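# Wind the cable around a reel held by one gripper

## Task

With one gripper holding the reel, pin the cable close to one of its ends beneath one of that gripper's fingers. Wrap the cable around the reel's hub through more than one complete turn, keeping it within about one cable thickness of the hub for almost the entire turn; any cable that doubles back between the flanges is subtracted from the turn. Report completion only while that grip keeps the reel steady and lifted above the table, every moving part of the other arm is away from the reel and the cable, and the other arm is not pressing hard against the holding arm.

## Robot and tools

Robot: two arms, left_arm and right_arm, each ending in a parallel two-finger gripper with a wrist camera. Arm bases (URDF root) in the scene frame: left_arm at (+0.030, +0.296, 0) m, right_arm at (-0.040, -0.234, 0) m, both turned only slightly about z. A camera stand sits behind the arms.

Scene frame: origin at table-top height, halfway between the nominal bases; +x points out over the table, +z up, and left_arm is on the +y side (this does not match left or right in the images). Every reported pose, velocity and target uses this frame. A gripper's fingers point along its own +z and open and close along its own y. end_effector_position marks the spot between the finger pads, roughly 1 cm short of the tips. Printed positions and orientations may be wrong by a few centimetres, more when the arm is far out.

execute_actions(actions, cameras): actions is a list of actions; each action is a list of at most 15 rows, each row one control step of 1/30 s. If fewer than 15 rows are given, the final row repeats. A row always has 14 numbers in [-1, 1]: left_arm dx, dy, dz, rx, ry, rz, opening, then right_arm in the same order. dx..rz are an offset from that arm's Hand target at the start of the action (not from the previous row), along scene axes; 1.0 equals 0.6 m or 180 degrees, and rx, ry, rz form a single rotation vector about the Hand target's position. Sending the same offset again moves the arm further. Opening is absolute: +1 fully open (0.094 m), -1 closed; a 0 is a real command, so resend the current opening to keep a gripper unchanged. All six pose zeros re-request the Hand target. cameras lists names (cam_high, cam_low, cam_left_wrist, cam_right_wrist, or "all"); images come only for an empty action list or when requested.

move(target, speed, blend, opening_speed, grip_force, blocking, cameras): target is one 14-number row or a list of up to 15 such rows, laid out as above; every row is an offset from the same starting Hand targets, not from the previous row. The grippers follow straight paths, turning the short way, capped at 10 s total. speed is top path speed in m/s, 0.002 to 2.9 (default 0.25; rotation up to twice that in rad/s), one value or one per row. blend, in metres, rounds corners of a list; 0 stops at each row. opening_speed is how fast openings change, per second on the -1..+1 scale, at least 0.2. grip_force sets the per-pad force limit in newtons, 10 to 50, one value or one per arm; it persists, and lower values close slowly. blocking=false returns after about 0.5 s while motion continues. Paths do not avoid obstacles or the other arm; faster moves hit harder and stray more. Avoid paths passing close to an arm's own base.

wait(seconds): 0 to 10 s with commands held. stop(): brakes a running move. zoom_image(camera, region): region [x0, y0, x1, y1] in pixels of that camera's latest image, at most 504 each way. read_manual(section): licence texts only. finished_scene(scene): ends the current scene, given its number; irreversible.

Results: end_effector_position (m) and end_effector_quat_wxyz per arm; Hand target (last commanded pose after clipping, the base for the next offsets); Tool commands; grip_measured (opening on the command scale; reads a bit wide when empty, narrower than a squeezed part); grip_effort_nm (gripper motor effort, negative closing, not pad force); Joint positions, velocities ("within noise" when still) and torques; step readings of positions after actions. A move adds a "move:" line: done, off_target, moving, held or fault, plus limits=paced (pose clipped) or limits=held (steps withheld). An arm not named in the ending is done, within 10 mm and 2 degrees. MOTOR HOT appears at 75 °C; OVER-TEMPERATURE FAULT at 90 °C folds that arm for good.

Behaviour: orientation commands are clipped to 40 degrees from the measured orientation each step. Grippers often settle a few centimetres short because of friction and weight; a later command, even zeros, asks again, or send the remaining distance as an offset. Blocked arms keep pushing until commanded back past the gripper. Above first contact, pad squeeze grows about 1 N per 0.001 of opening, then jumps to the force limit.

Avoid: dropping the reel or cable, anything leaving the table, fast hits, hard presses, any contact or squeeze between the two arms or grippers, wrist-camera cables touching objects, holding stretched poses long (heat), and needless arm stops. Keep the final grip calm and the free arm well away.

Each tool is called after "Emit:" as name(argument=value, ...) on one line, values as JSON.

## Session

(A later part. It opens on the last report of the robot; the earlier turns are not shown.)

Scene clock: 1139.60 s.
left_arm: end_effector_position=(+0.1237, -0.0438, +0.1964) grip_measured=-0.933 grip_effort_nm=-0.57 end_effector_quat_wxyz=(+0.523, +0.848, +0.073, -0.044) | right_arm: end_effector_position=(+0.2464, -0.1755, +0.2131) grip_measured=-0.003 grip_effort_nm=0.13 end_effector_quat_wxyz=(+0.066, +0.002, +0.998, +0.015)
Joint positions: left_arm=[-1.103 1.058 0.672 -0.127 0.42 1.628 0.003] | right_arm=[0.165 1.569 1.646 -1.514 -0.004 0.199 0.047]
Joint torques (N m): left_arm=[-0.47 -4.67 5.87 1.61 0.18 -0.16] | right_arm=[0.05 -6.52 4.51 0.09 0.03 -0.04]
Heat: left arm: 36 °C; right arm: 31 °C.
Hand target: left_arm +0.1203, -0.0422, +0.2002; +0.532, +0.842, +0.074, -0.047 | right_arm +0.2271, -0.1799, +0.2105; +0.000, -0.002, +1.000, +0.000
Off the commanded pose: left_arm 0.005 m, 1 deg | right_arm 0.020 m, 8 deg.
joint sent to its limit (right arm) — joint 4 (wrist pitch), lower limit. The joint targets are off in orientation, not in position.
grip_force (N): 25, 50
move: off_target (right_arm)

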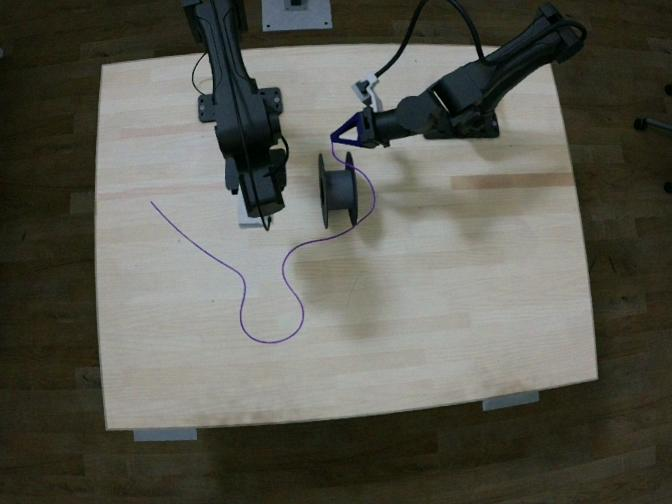

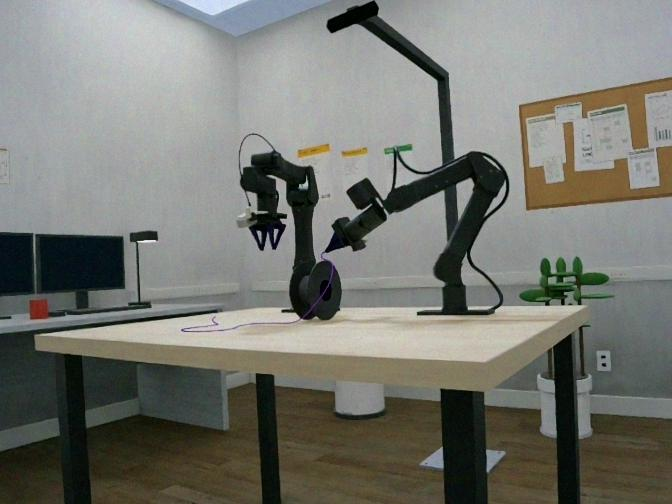

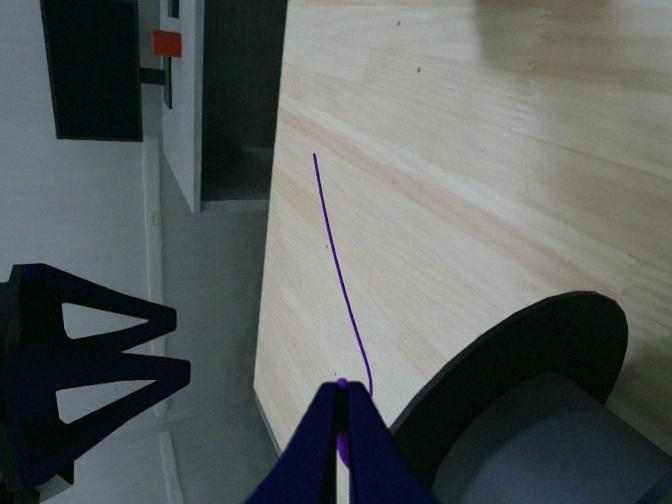

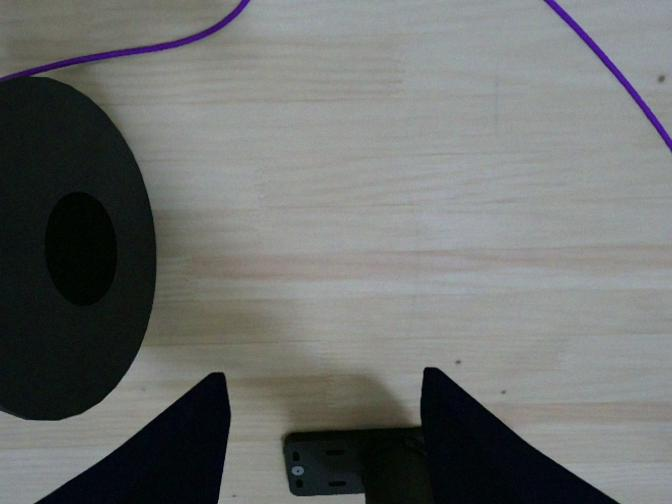

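Emit:
move(target=[[0.133, -0.005, 0.117, 0, 0, 0, -1, -0.05, -0.1, 0.02, 0, 0, 0, 0], [0.333, -0.03, 0.133, 0, 0, 0, -1, -0.08, -0.13, 0.02, 0, 0, 0, 0], [0.567, -0.113, 0.033, 0, 0, 0, -1, -0.08, -0.13, 0.02, 0, 0, 0, 0]], speed=0.2, blend=[0.03, 0.03, 0], cameras=["cam_high", "cam_left_wrist"])

Scene clock: 1204.43 s.
left_arm: end_effector_position=(+0.4604, -0.1084, +0.2272) grip_measured=-0.933 grip_effort_nm=-0.57 end_effector_quat_wxyz=(+0.532, +0.843, +0.074, -0.025) | right_arm: end_effector_position=(+0.1989, -0.2574, +0.2272) grip_measured=-0.003 grip_effort_nm=0.13 end_effector_quat_wxyz=(+0.107, -0.002, +0.994, -0.009)
Joint positions: left_arm=[-0.529 2.247 2.117 -0.605 0.869 2.04 0.003] | right_arm=[-0.135 1.319 1.477 -1.514 -0.005 -0.108 0.047]
Joint torques (N m): left_arm=[0.35 -10.55 9.25 0.97 0.56 -0.01] | right_arm=[-0.69 -4.34 4.42 0.25 0.05 -0.05]
Heat: left arm: 35 °C; right arm: 31 °C.
Hand target: left_arm +0.4604, -0.1101, +0.2198; +0.532, +0.843, +0.074, -0.047 | right_arm +0.1791, -0.2579, +0.2225; +0.000, -0.002, +1.000, +0.000
Off the commanded pose: left_arm 0.007 m, 2 deg | right_arm 0.020 m, 12 deg.
joint sent to its limit (right arm) — joint 4 (wrist pitch), lower limit. The joint targets are off in orientation, not in position.
grip_force (N): 25, 50
move: off_target (right_arm)
Images, in order (width x height): cam_high 672x504, cam_left_wrist 672x504.

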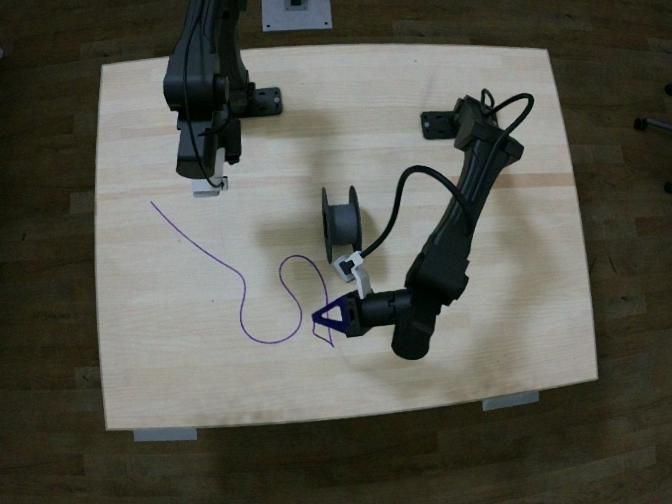

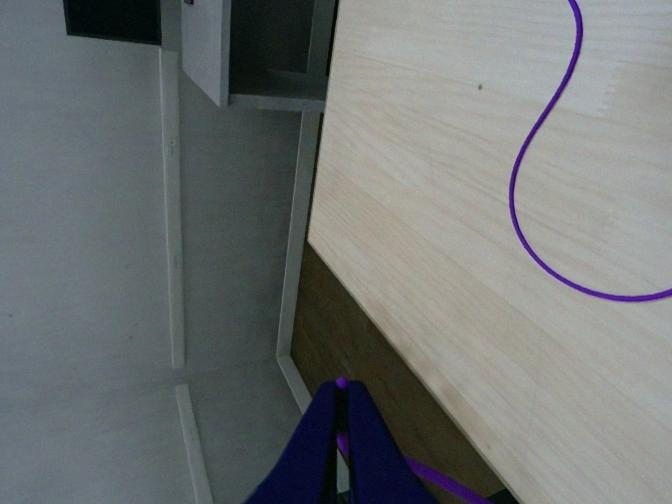

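Emit:
move(target=[-0.215, 0.01, 0.04, 0, 0, 0, -1, 0, 0, 0, 0, 0, 0, 0], speed=0.12, cameras=["cam_high", "cam_low"])

Scene clock: 1216.83 s.
left_arm: end_effector_position=(+0.3385, -0.1072, +0.2297) grip_measured=-0.933 grip_effort_nm=-0.57 end_effector_quat_wxyz=(+0.521, +0.849, +0.077, -0.048) | right_arm: end_effector_position=(+0.1989, -0.2574, +0.2272) grip_measured=-0.003 grip_effort_nm=0.14 end_effector_quat_wxyz=(+0.107, -0.002, +0.994, -0.009)
Joint positions: left_arm=[-0.676 1.826 1.514 -0.376 0.778 1.911 0.003] | right_arm=[-0.135 1.319 1.477 -1.514 -0.005 -0.108 0.047]
Joint torques (N m): left_arm=[-0.14 -13.15 5.38 1.34 0.33 -0.14] | right_arm=[-0.68 -4.33 4.41 0.26 0.05 -0.04]
Heat: left arm: 37 °C; right arm: 31 °C.
Hand target: left_arm +0.3315, -0.1040, +0.2438; +0.531, +0.843, +0.074, -0.047 | right_arm +0.1791, -0.2579, +0.2225; +0.000, -0.002, +1.000, +0.000
Off the commanded pose: left_arm 0.016 m, 1 deg | right_arm 0.020 m, 12 deg.
joint sent to its limit (right arm) — joint 4 (wrist pitch), lower limit. The joint targets are off in orientation, not in position.
grip_force (N): 25, 50
move: off_target (left_arm, right_arm)
Images, in order (width x height): cam_high 672x504, cam_low 672x504.

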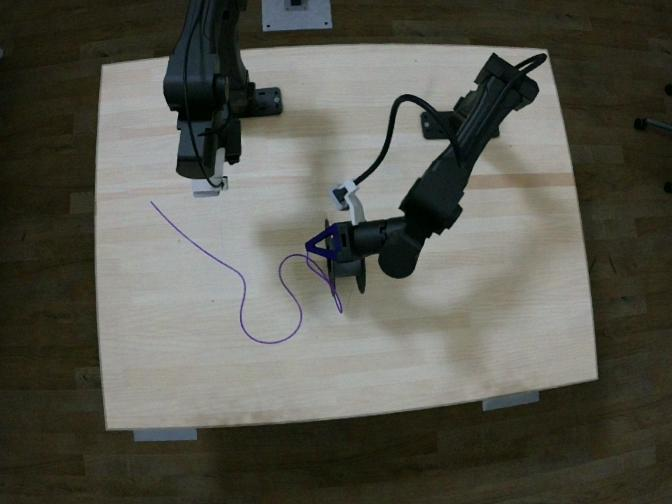

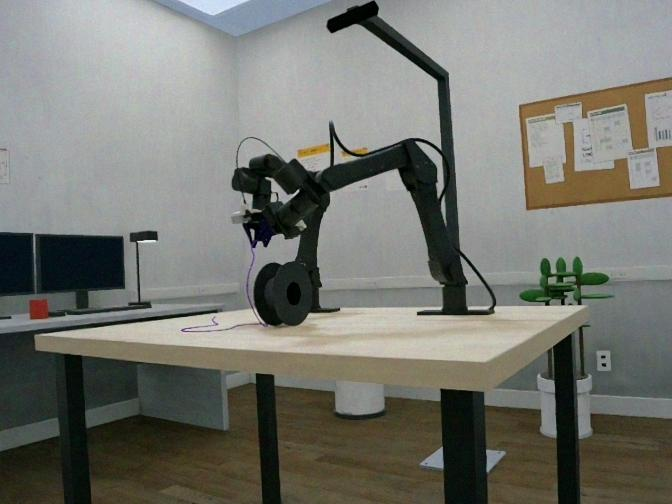

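Emit:
wait(seconds=0.1, cameras=["cam_high", "cam_low", "cam_left_wrist"])

Scene clock: 1223.73 s.
left_arm: end_effector_position=(+0.3386, -0.1072, +0.2298) grip_measured=-0.933 grip_effort_nm=-0.58 end_effector_quat_wxyz=(+0.521, +0.849, +0.077, -0.048) | right_arm: end_effector_position=(+0.1989, -0.2574, +0.2272) grip_measured=-0.003 grip_effort_nm=0.13 end_effector_quat_wxyz=(+0.107, -0.002, +0.994, -0.009)
Joint positions: left_arm=[-0.676 1.826 1.514 -0.376 0.777 1.911 0.003] | right_arm=[-0.135 1.319 1.477 -1.514 -0.005 -0.108 0.047]
Joint torques (N m): left_arm=[-0.14 -13.15 5.39 1.33 0.31 -0.15] | right_arm=[-0.65 -4.36 4.42 0.25 0.04 -0.07]
Heat: left arm: 36 °C; right arm: 31 °C.
Hand target: left_arm +0.3315, -0.1040, +0.2438; +0.532, +0.843, +0.074, -0.047 | right_arm +0.1791, -0.2579, +0.2225; +0.000, -0.002, +1.000, +0.000
Tool commands: left_gripper/opening=-1.0 right_gripper/opening=+0.0
Off the commanded pose: left_arm 0.016 m, 1 deg | right_arm 0.020 m, 12 deg.
grip_force (N): 25, 50
wait: 0.10 s; at rest from the start
Images, in order (width x height): cam_high 672x504, cam_low 672x504, cam_left_wrist 672x504.

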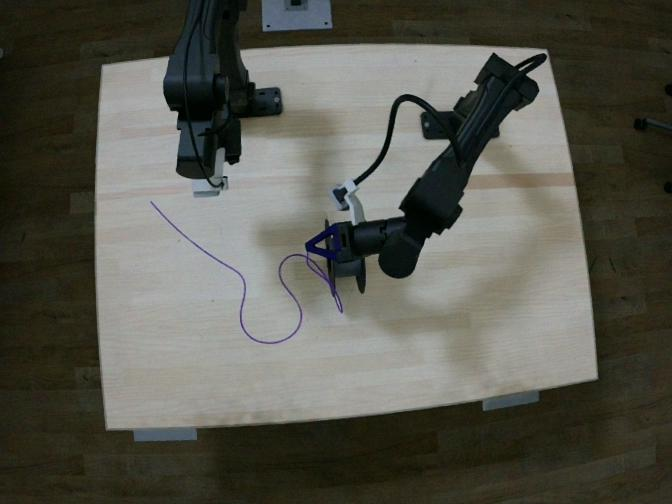

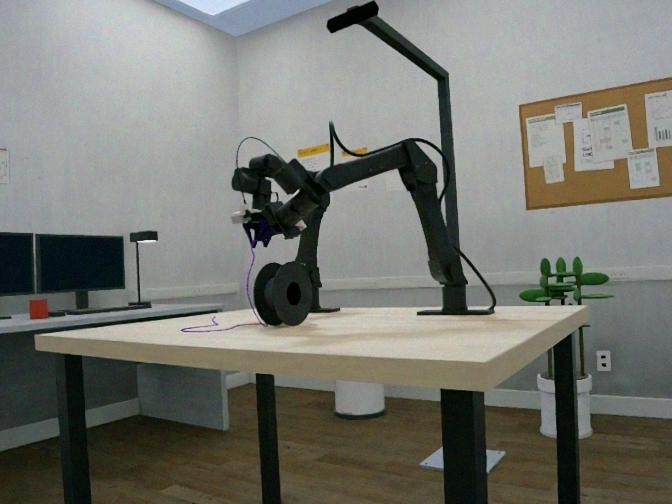

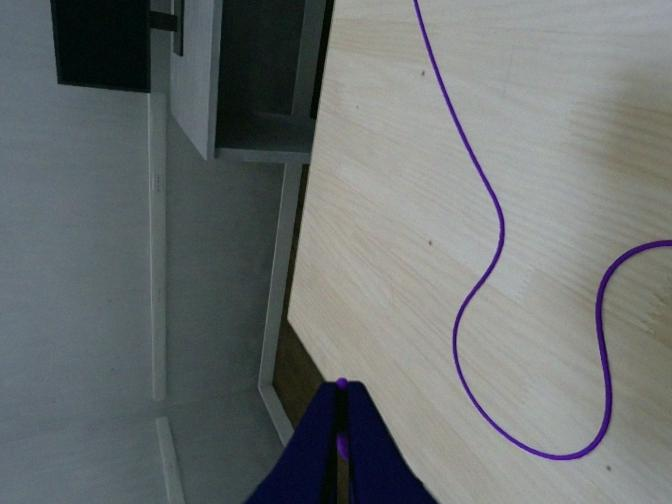

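Emit:
move(target=[[0.22, 0.1, 0.04, 0, 0, 0, -1, 0, 0, 0.02, 0, -0.08, 0, 0.1], [0.22, 0.1, 0.04, 0, 0, 0, -1, 0.23, 0.403, -0.02, 0, -0.1667, 0, 0.1]], speed=0.25, blend=[0.01, 0], cameras=["all"])

Scene clock: 1307.00 s.
left_arm: end_effector_position=(+0.4668, -0.0378, +0.2718) grip_measured=-0.933 grip_effort_nm=-0.57 end_effector_quat_wxyz=(+0.545, +0.832, +0.104, -0.016) | right_arm: end_effector_position=(+0.3125, -0.0163, +0.2026) grip_measured=+0.097 grip_effort_nm=0.13 end_effector_quat_wxyz=(+0.248, -0.009, +0.969, +0.001)
Joint positions: left_arm=[-0.393 2.112 2.068 -0.722 0.945 2.08 0.003] | right_arm=[0.651 1.751 1.698 -1.11 0.302 0.599 0.052]
Joint torques (N m): left_arm=[-0.62 -9.62 9.03 0.93 0.6 -0.01] | right_arm=[0.08 -6.99 8.92 1.15 0.29 0.12]
Heat: left arm: 36 °C; right arm: 31 °C.
Hand target: left_arm +0.4634, -0.0440, +0.2678; +0.531, +0.843, +0.074, -0.047 | right_arm +0.3171, -0.0161, +0.2105; +0.259, -0.002, +0.966, +0.000
Off the commanded pose: left_arm 0.008 m, 5 deg | right_arm 0.009 m, 1 deg.
joint sent to its limit (left arm) — joint 6 (wrist roll), upper limit. The joint targets are off in orientation, not in position.
grip_force (N): 25, 50
move: off_target (left_arm)

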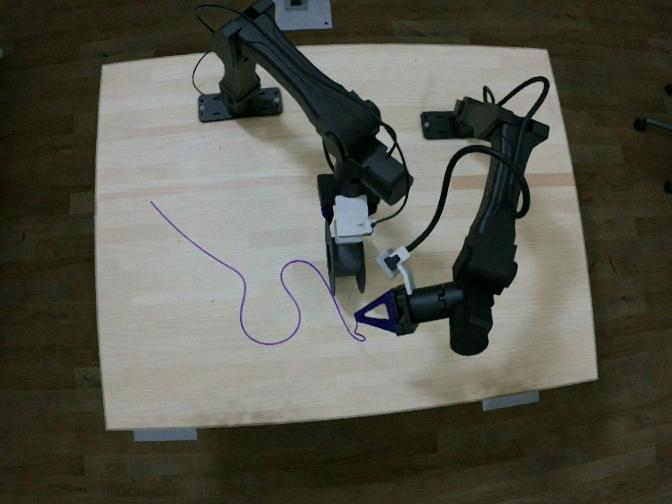

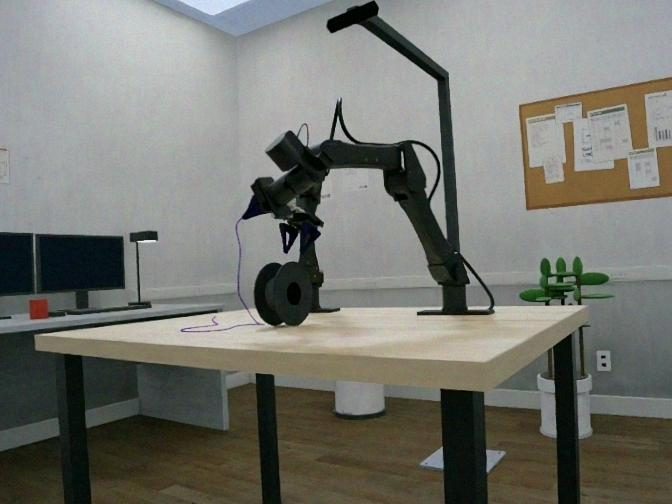

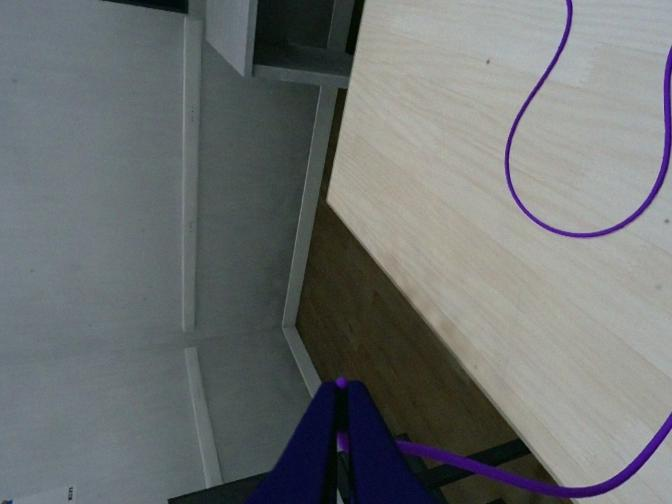

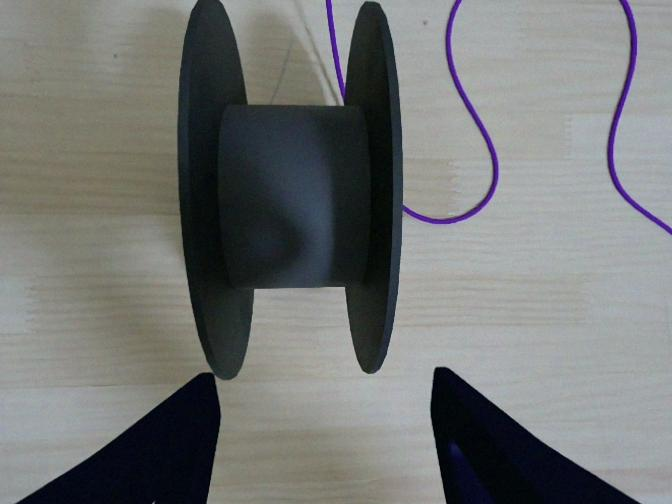

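Emit:
move(target=[[0, 0, 0, 0, 0, 0, -1, 0, -0.025, 0, 0, 0, 0, 0.1], [0, 0, 0, 0, 0, 0, -1, 0.0658, -0.025, -0.099, 0, 0, 0, 0.1], [0, 0, 0, 0, 0, 0, -1, 0.0658, -0.025, -0.099, 0, 0, 0, -1]], speed=[0.1, 0.12, 0.1], grip_force=[25, 40], cameras=["cam_low", "cam_right_wrist"])

Scene clock: 1330.83 s.
left_arm: end_effector_position=(+0.4668, -0.0378, +0.2718) grip_measured=-0.933 grip_effort_nm=-0.57 end_effector_quat_wxyz=(+0.545, +0.832, +0.104, -0.016) | right_arm: end_effector_position=(+0.3578, -0.0265, +0.1592) grip_measured=-0.908 grip_effort_nm=-0.81 end_effector_quat_wxyz=(+0.267, -0.001, +0.964, +0.008)
Joint positions: left_arm=[-0.393 2.112 2.068 -0.722 0.945 2.08 0.003] | right_arm=[0.558 1.813 1.58 -0.866 0.275 0.52 0.004]
Joint torques (N m): left_arm=[-0.65 -9.63 9.05 0.92 0.59 -0.01] | right_arm=[-0.57 -7.71 5.46 1.36 0.15 -0.03]
Heat: left arm: 37 °C; right arm: 32 °C.
Hand target: left_arm +0.4634, -0.0440, +0.2678; +0.531, +0.843, +0.074, -0.047 | right_arm +0.3566, -0.0311, +0.1511; +0.259, -0.002, +0.966, +0.000
Off the commanded pose: left_arm 0.008 m, 5 deg | right_arm 0.009 m, 1 deg.
joint sent to its limit (left arm) — joint 6 (wrist roll), upper limit. The joint targets are off in orientation, not in position.
grip_force (N): 25, 40
move: off_target (left_arm)
Images, in order (width x height): cam_low 672x504, cam_right_wrist 672x504.

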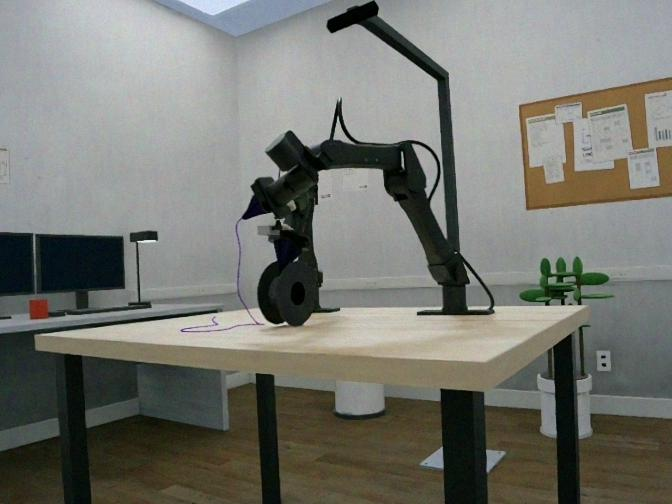

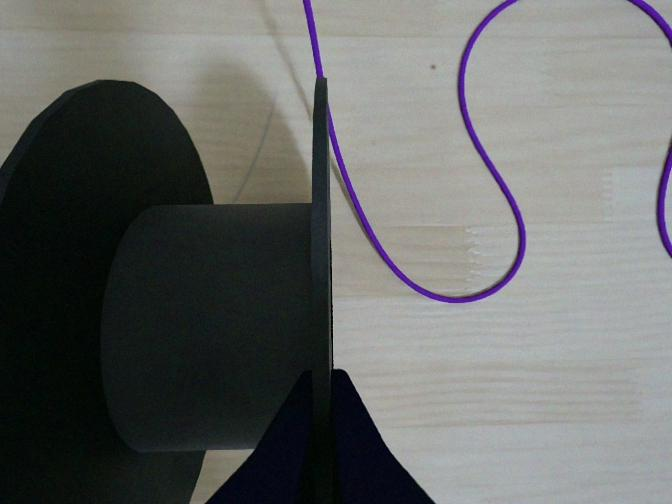

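Emit:
move(target=[[0, 0, 0, 0, 0, 0, -1, 0, 0, 0.04, 0, 0, 0, -1], [0, 0, 0, 0, 0, 0, -1, -0.15, 0, 0.04, 0, 0, 0, -1], [0, 0, 0, 0, 0, 0, -1, -0.15, 0, 0.015, 0, 0, 0, -1]], speed=[0.1, 0.15, 0.05], blend=[0.005, 0.005, 0], cameras=["cam_low", "cam_high", "cam_right_wrist"])

Scene clock: 1342.63 s.
left_arm: end_effector_position=(+0.4668, -0.0378, +0.2718) grip_measured=-0.933 grip_effort_nm=-0.58 end_effector_quat_wxyz=(+0.545, +0.832, +0.104, -0.016) | right_arm: end_effector_position=(+0.2661, -0.0282, +0.1575) grip_measured=-0.909 grip_effort_nm=-0.85 end_effector_quat_wxyz=(+0.245, -0.009, +0.969, +0.001)
Joint positions: left_arm=[-0.393 2.112 2.068 -0.722 0.945 2.08 0.003] | right_arm=[0.715 1.58 1.334 -0.942 0.323 0.663 0.004]
Joint torques (N m): left_arm=[-0.64 -9.63 9.05 0.92 0.6 -0.01] | right_arm=[0.42 -7.68 5.11 1.4 0.36 0.14]
Heat: left arm: 38 °C; right arm: 32 °C.
Hand target: left_arm +0.4634, -0.0440, +0.2678; +0.531, +0.843, +0.074, -0.047 | right_arm +0.2666, -0.0311, +0.1602; +0.259, -0.002, +0.966, +0.000
Off the commanded pose: left_arm 0.008 m, 5 deg | right_arm 0.004 m, 2 deg.
joint sent to its limit (left arm) — joint 6 (wrist roll), upper limit. The joint targets are off in orientation, not in position.
grip_force (N): 25, 40
move: off_target (left_arm)
Images, in order (width x height): cam_high 672x504, cam_low 672x504, cam_right_wrist 672x504.

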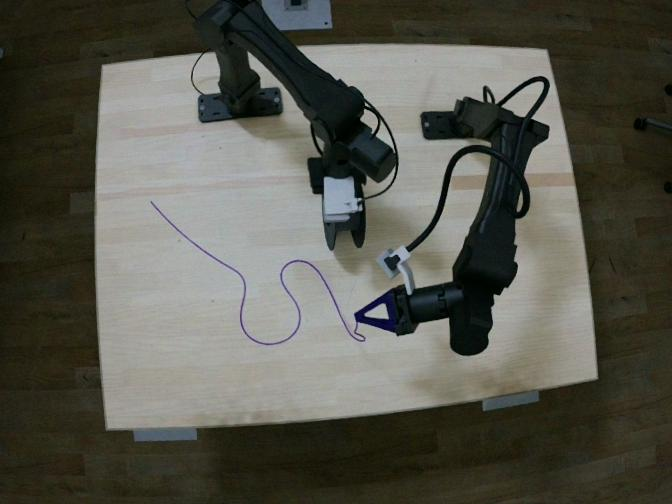

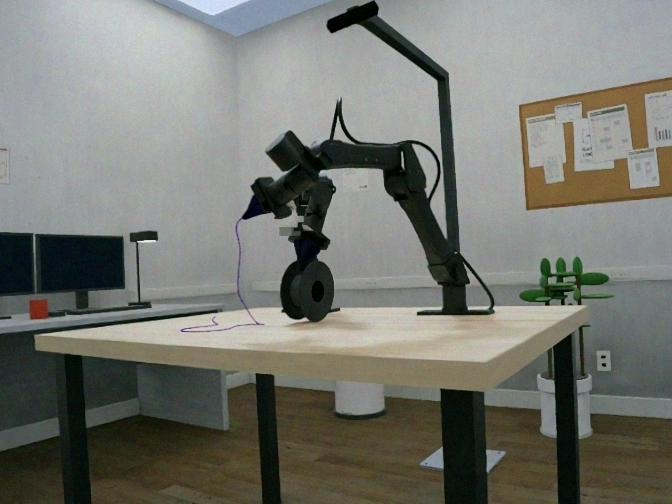

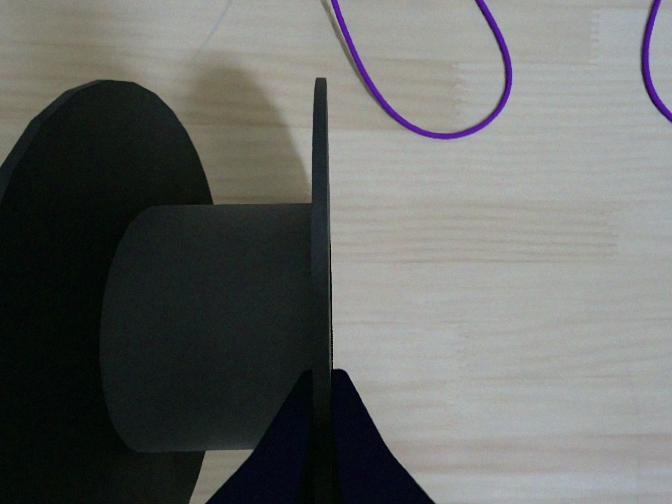

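Emit:
move(target=[-0.139, -0.01, 0.187, 0, 0, 0, -1, 0, 0, 0, 0, 0, 0, -1], speed=0.12, cameras=["all"])

Scene clock: 1401.27 s.
left_arm: end_effector_position=(+0.3876, -0.0503, +0.3718) grip_measured=-0.933 grip_effort_nm=-0.57 end_effector_quat_wxyz=(+0.528, +0.844, +0.080, -0.043) | right_arm: end_effector_position=(+0.2661, -0.0282, +0.1574) grip_measured=-0.909 grip_effort_nm=-0.85 end_effector_quat_wxyz=(+0.245, -0.009, +0.969, +0.001)
Joint positions: left_arm=[-0.489 2.089 2.502 -1.212 0.913 2.078 0.003] | right_arm=[0.715 1.58 1.334 -0.942 0.323 0.663 0.004]
Joint torques (N m): left_arm=[-0.39 -10.93 7.51 0.87 0.41 -0.01] | right_arm=[0.46 -7.66 5.07 1.38 0.35 0.12]
Heat: left arm: 39 °C; right arm: 31 °C.
Hand target: left_arm +0.3800, -0.0500, +0.3801; +0.532, +0.842, +0.074, -0.047 | right_arm +0.2665, -0.0311, +0.1601; +0.259, -0.002, +0.966, +0.000
Off the commanded pose: left_arm 0.011 m, 1 deg | right_arm 0.004 m, 2 deg.
grip_force (N): 25, 40
move: off_target (left_arm)

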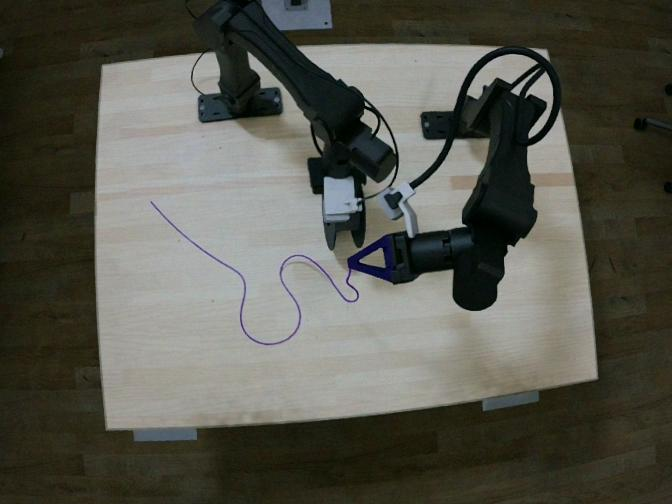

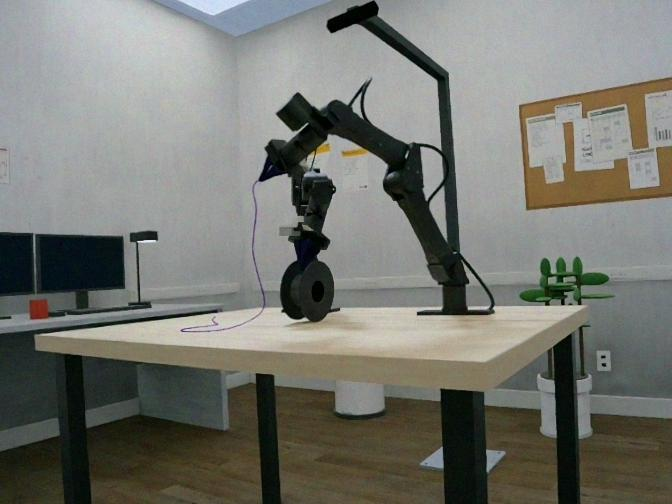

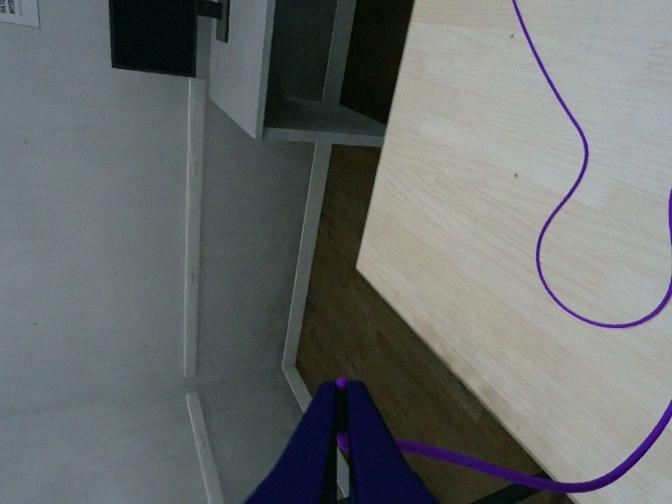

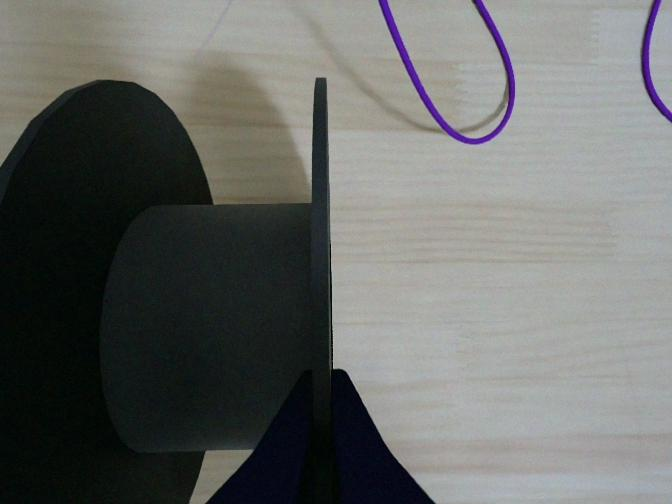

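Emit:
move(target=[[0, 0, 0, 0, 0, 0, -1, 0, 0, 0.07, 0, 0, 0, -1], [0, 0, 0, 0, 0, 0, -1, 0.044, 0, 0.02, 0, -0.1667, 0, -1]], speed=0.12, blend=[0.01, 0], cameras=["cam_high", "cam_low", "cam_right_wrist"])

Scene clock: 1423.17 s.
left_arm: end_effector_position=(+0.3875, -0.0502, +0.3716) grip_measured=-0.933 grip_effort_nm=-0.57 end_effector_quat_wxyz=(+0.528, +0.844, +0.080, -0.043) | right_arm: end_effector_position=(+0.2909, -0.0287, +0.1593) grip_measured=-0.909 grip_effort_nm=-0.85 end_effector_quat_wxyz=(+0.475, -0.015, +0.880, -0.004)
Joint positions: left_arm=[-0.489 2.089 2.502 -1.213 0.913 2.078 0.003] | right_arm=[0.814 1.42 0.889 -0.243 0.668 0.518 0.004]
Joint torques (N m): left_arm=[-0.4 -10.89 7.56 0.91 0.4 -0.01] | right_arm=[0.55 -6.99 5.79 2.19 0.57 -0.02]
Heat: left arm: 36 °C; right arm: 31 °C.
Hand target: left_arm +0.3800, -0.0500, +0.3801; +0.532, +0.842, +0.074, -0.047 | right_arm +0.2930, -0.0312, +0.1721; +0.500, -0.002, +0.866, -0.001
Off the commanded pose: left_arm 0.011 m, 1 deg | right_arm 0.013 m, 4 deg.
grip_force (N): 25, 40
move: off_target (left_arm, right_arm)
Images, in order (width x height): cam_high 672x504, cam_low 672x504, cam_right_wrist 672x504.

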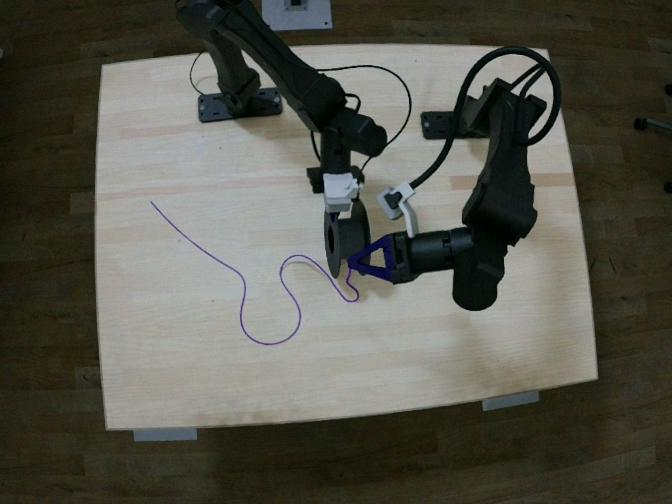

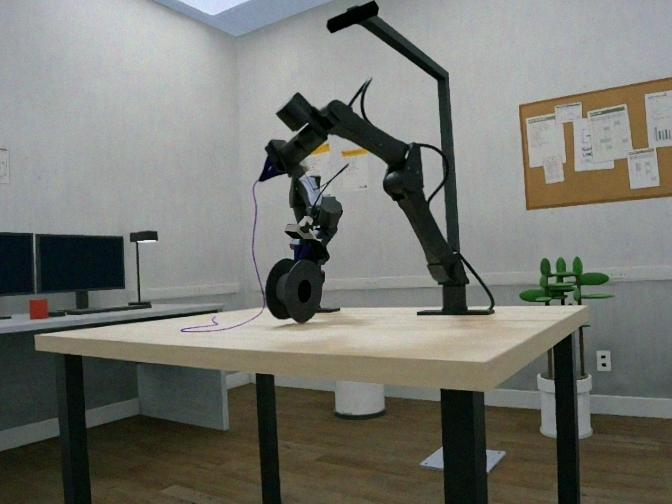

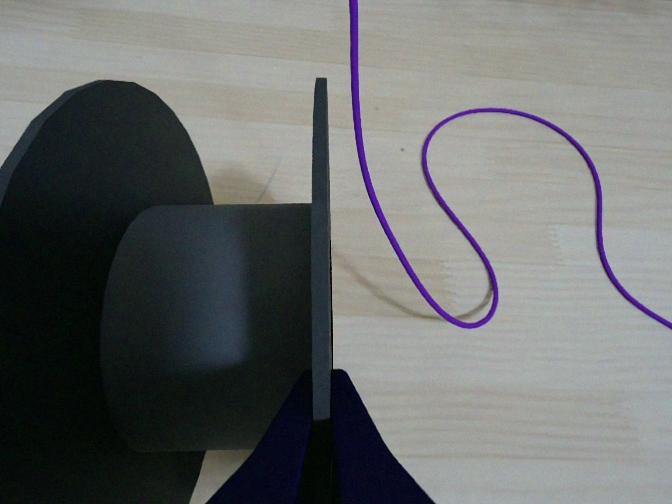

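Emit:
move(target=[0.01, 0.092, 0, 0, 0, 0, -1, 0, 0, 0, 0, 0, 0, -1], speed=0.12, cameras=["cam_high", "cam_right_wrist"])

Scene clock: 1441.97 s.
left_arm: end_effector_position=(+0.3987, +0.0040, +0.3648) grip_measured=-0.933 grip_effort_nm=-0.58 end_effector_quat_wxyz=(+0.536, +0.833, +0.130, -0.034) | right_arm: end_effector_position=(+0.2910, -0.0286, +0.1594) grip_measured=-0.909 grip_effort_nm=-0.85 end_effector_quat_wxyz=(+0.475, -0.015, +0.880, -0.004)
Joint positions: left_arm=[-0.361 1.92 2.203 -1.109 0.959 2.079 0.003] | right_arm=[0.814 1.42 0.889 -0.242 0.668 0.518 0.004]
Joint torques (N m): left_arm=[-0.01 -12.63 4.57 1.09 0.64 -0.01] | right_arm=[0.65 -7.05 5.74 2.21 0.59 0.01]
Heat: left arm: 35 °C; right arm: 31 °C.
Hand target: left_arm +0.3860, +0.0053, +0.3801; +0.532, +0.842, +0.074, -0.047 | right_arm +0.2930, -0.0312, +0.1722; +0.500, -0.002, +0.866, -0.001
Off the commanded pose: left_arm 0.020 m, 7 deg | right_arm 0.013 m, 4 deg.
joint sent to its limit (left arm) — joint 6 (wrist roll), upper limit. The joint targets are off in orientation, not in position.
grip_force (N): 25, 40
move: off_target (left_arm, right_arm)
Images, in order (width x height): cam_high 672x504, cam_right_wrist 672x504.

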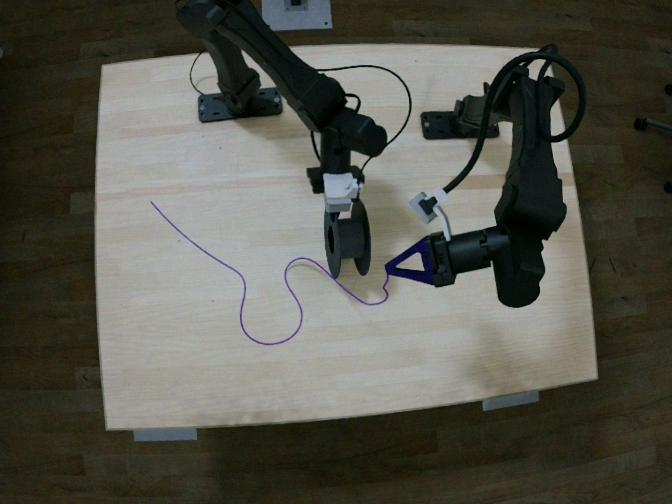

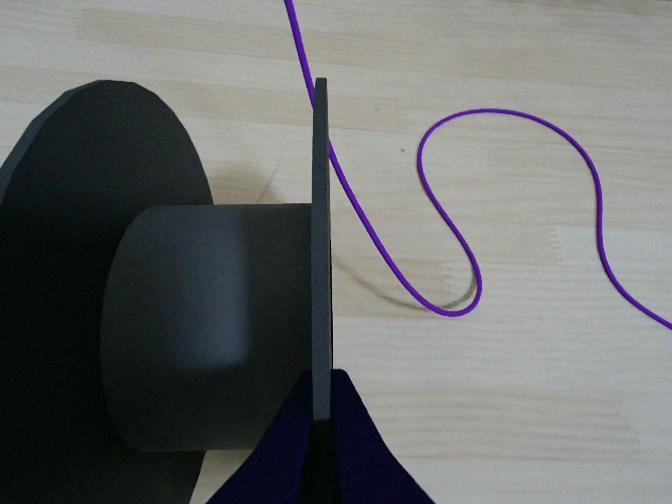

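Emit:
move(target=[[-0.01, -0.092, 0, 0, 0, 0, -1, 0, 0, 0, 0, 0, 0, -1], [-0.01, -0.092, 0, 0, 0, 0, -1, 0.075, 0, 0.005, 0, 0, 0, -1]], speed=0.12, blend=[0.01, 0], cameras=["cam_high", "cam_low", "cam_right_wrist"])

Scene clock: 1452.30 s.
left_arm: end_effector_position=(+0.3777, -0.0474, +0.3879) grip_measured=-0.933 grip_effort_nm=-0.57 end_effector_quat_wxyz=(+0.537, +0.840, +0.069, -0.030) | right_arm: end_effector_position=(+0.3263, -0.0377, +0.1565) grip_measured=-0.909 grip_effort_nm=-0.85 end_effector_quat_wxyz=(+0.479, -0.014, +0.878, -0.015)
Joint positions: left_arm=[-0.493 2.047 2.49 -1.203 0.913 2.079 0.003] | right_arm=[0.713 1.499 0.931 -0.157 0.617 0.427 0.004]
Joint torques (N m): left_arm=[-0.02 -7.71 7.42 0.91 0.38 -0.04] | right_arm=[-0.46 -5.24 10.03 2.13 0.24 -0.03]
Heat: left arm: 36 °C; right arm: 31 °C.
Hand target: left_arm +0.3800, -0.0501, +0.3800; +0.532, +0.843, +0.074, -0.047 | right_arm +0.3380, -0.0312, +0.1752; +0.500, -0.002, +0.866, -0.001
Off the commanded pose: left_arm 0.009 m, 2 deg | right_arm 0.023 m, 3 deg.
grip_force (N): 25, 40
move: off_target (right_arm)
Images, in order (width x height): cam_high 672x504, cam_low 672x504, cam_right_wrist 672x504.

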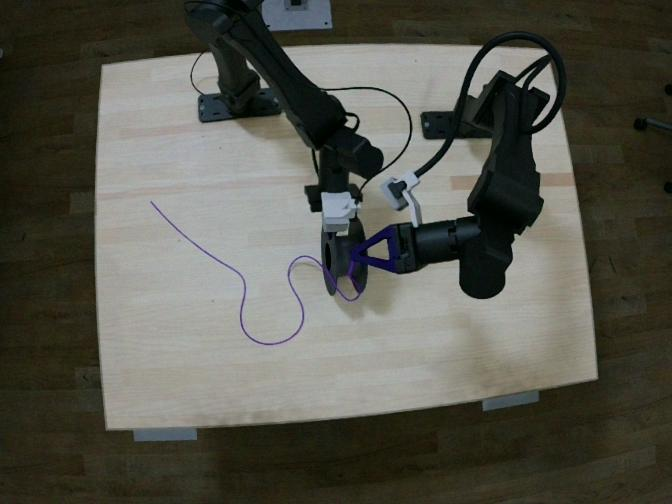

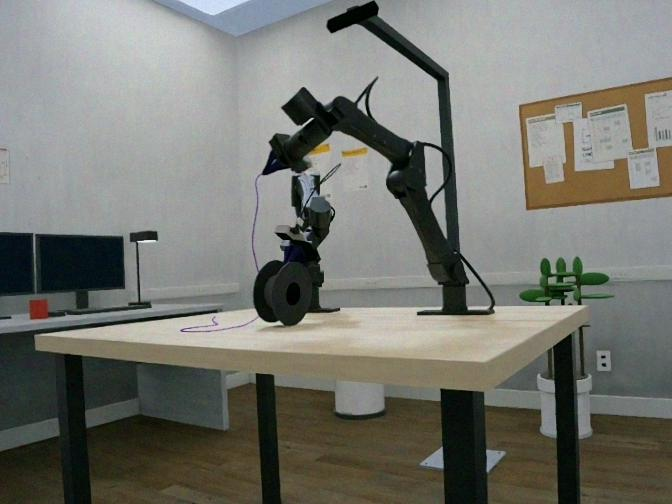

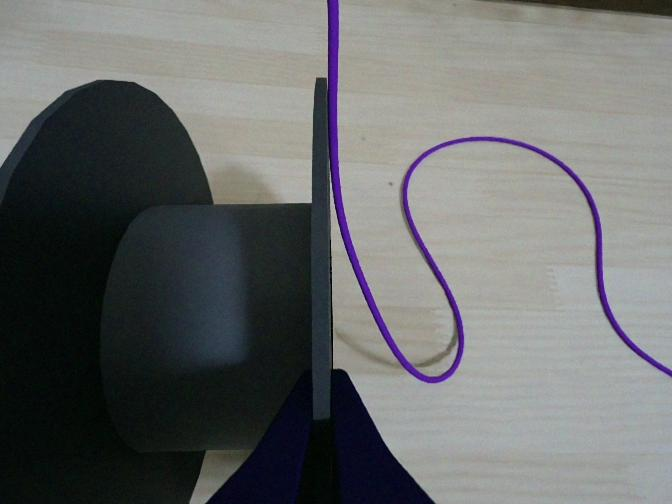

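Emit:
zoom_image(camera="cam_high", region=[280, 190, 420, 320])

Emit:
zoom_image(camera="cam_low", region=[220, 150, 340, 340])

Scaled by 3.600.

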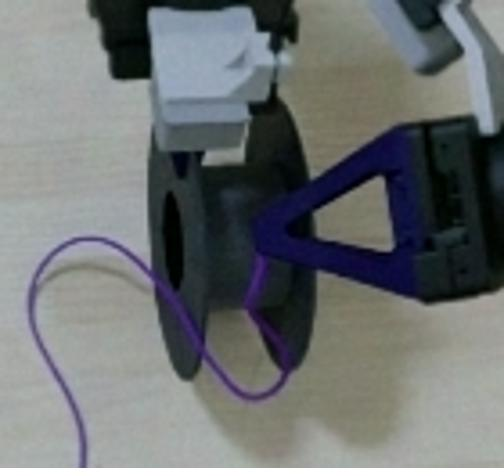

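Scaled by 2.653.

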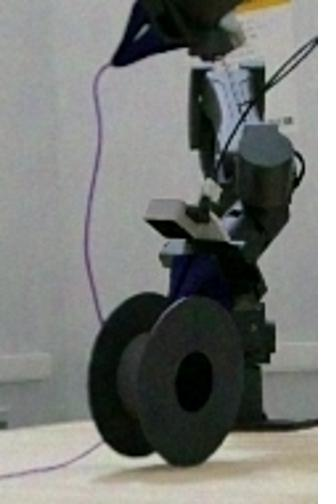

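Emit:
move(target=[[0, 0, 0, 0, 0, 0, -1, -0.1, 0, 0, 0, 0, 0, -1], [0.03, -0.09, 0, 0, 0, 0, -1, -0.1, -0.09, 0, 0, 0, 0, -1]], speed=0.12, blend=[0.01, 0], cameras=["cam_high", "cam_low", "cam_right_wrist"])

Scene clock: 1491.20 s.
left_arm: end_effector_position=(+0.3951, -0.1007, +0.3918) grip_measured=-0.933 grip_effort_nm=-0.57 end_effector_quat_wxyz=(+0.556, +0.828, +0.069, -0.018) | right_arm: end_effector_position=(+0.2768, -0.0805, +0.1678) grip_measured=-0.909 grip_effort_nm=-0.85 end_effector_quat_wxyz=(+0.486, -0.012, +0.874, -0.002)
Joint positions: left_arm=[-0.584 2.279 2.844 -1.177 0.846 1.94 0.003] | right_arm=[0.714 1.197 0.733 -0.233 0.605 0.426 0.004]
Joint torques (N m): left_arm=[-0.08 -9.17 6.78 1.09 0.29 -0.07] | right_arm=[-0.43 -5.24 6.01 2.12 0.34 0]
Heat: left arm: 35 °C; right arm: 38 °C.
Hand target: left_arm +0.3980, -0.1041, +0.3800; +0.532, +0.843, +0.074, -0.047 | right_arm +0.2780, -0.0852, +0.1750; +0.500, -0.002, +0.866, -0.001
Off the commanded pose: left_arm 0.013 m, 5 deg | right_arm 0.009 m, 2 deg.
elbow stopped short (left arm): the move would have taken joint 3 (elbow) straighter than the controller allows.
grip_force (N): 25, 40
move: off_target (left_arm)
Images, in order (width x height): cam_high 672x504, cam_low 672x504, cam_right_wrist 672x504.

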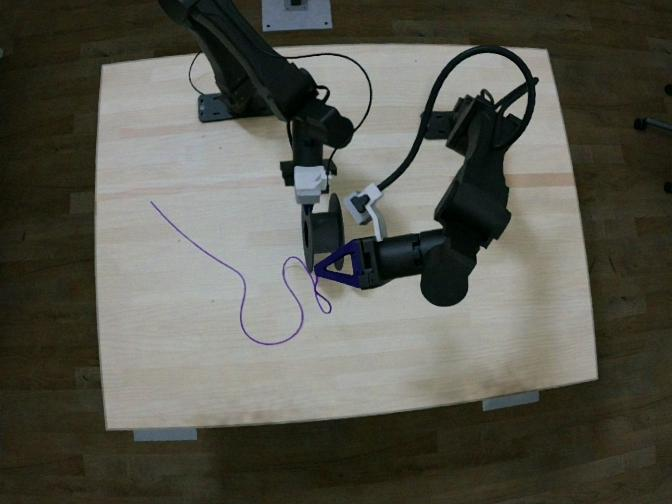

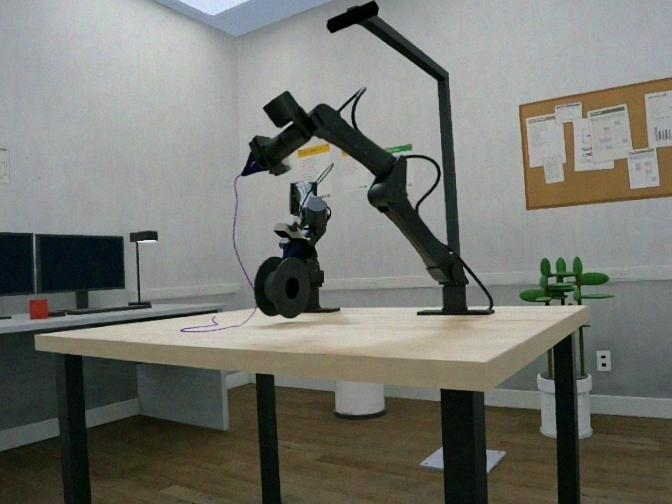

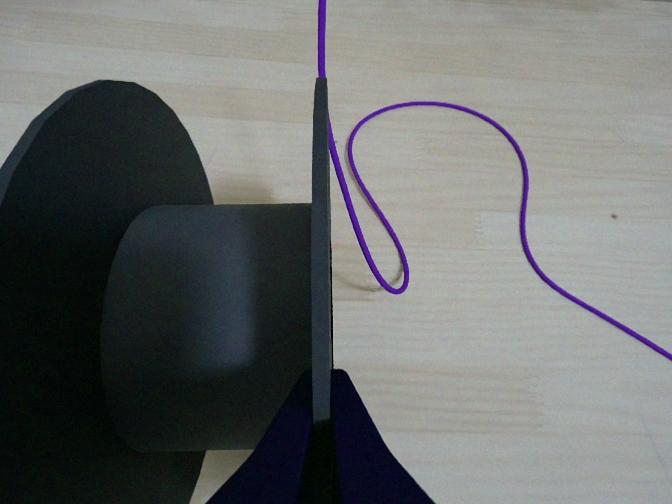

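Emit:
zoom_image(camera="cam_high", region=[260, 190, 400, 330])

Emit:
zoom_image(camera="cam_low", region=[170, 160, 330, 340])

Scaled by 3.600.

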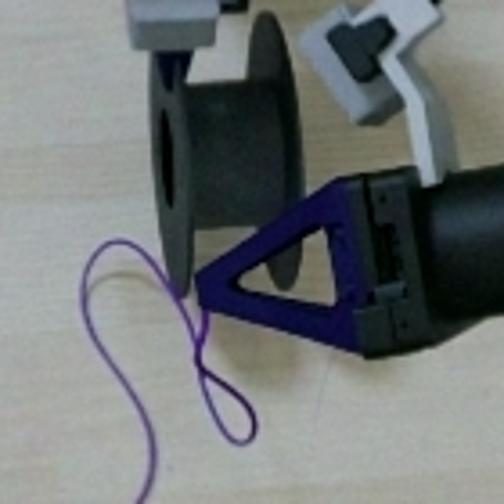

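Scaled by 2.800.

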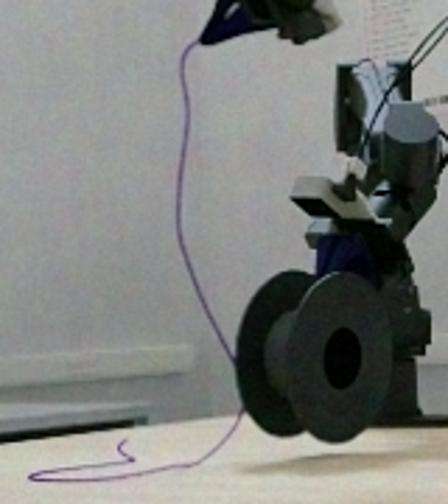

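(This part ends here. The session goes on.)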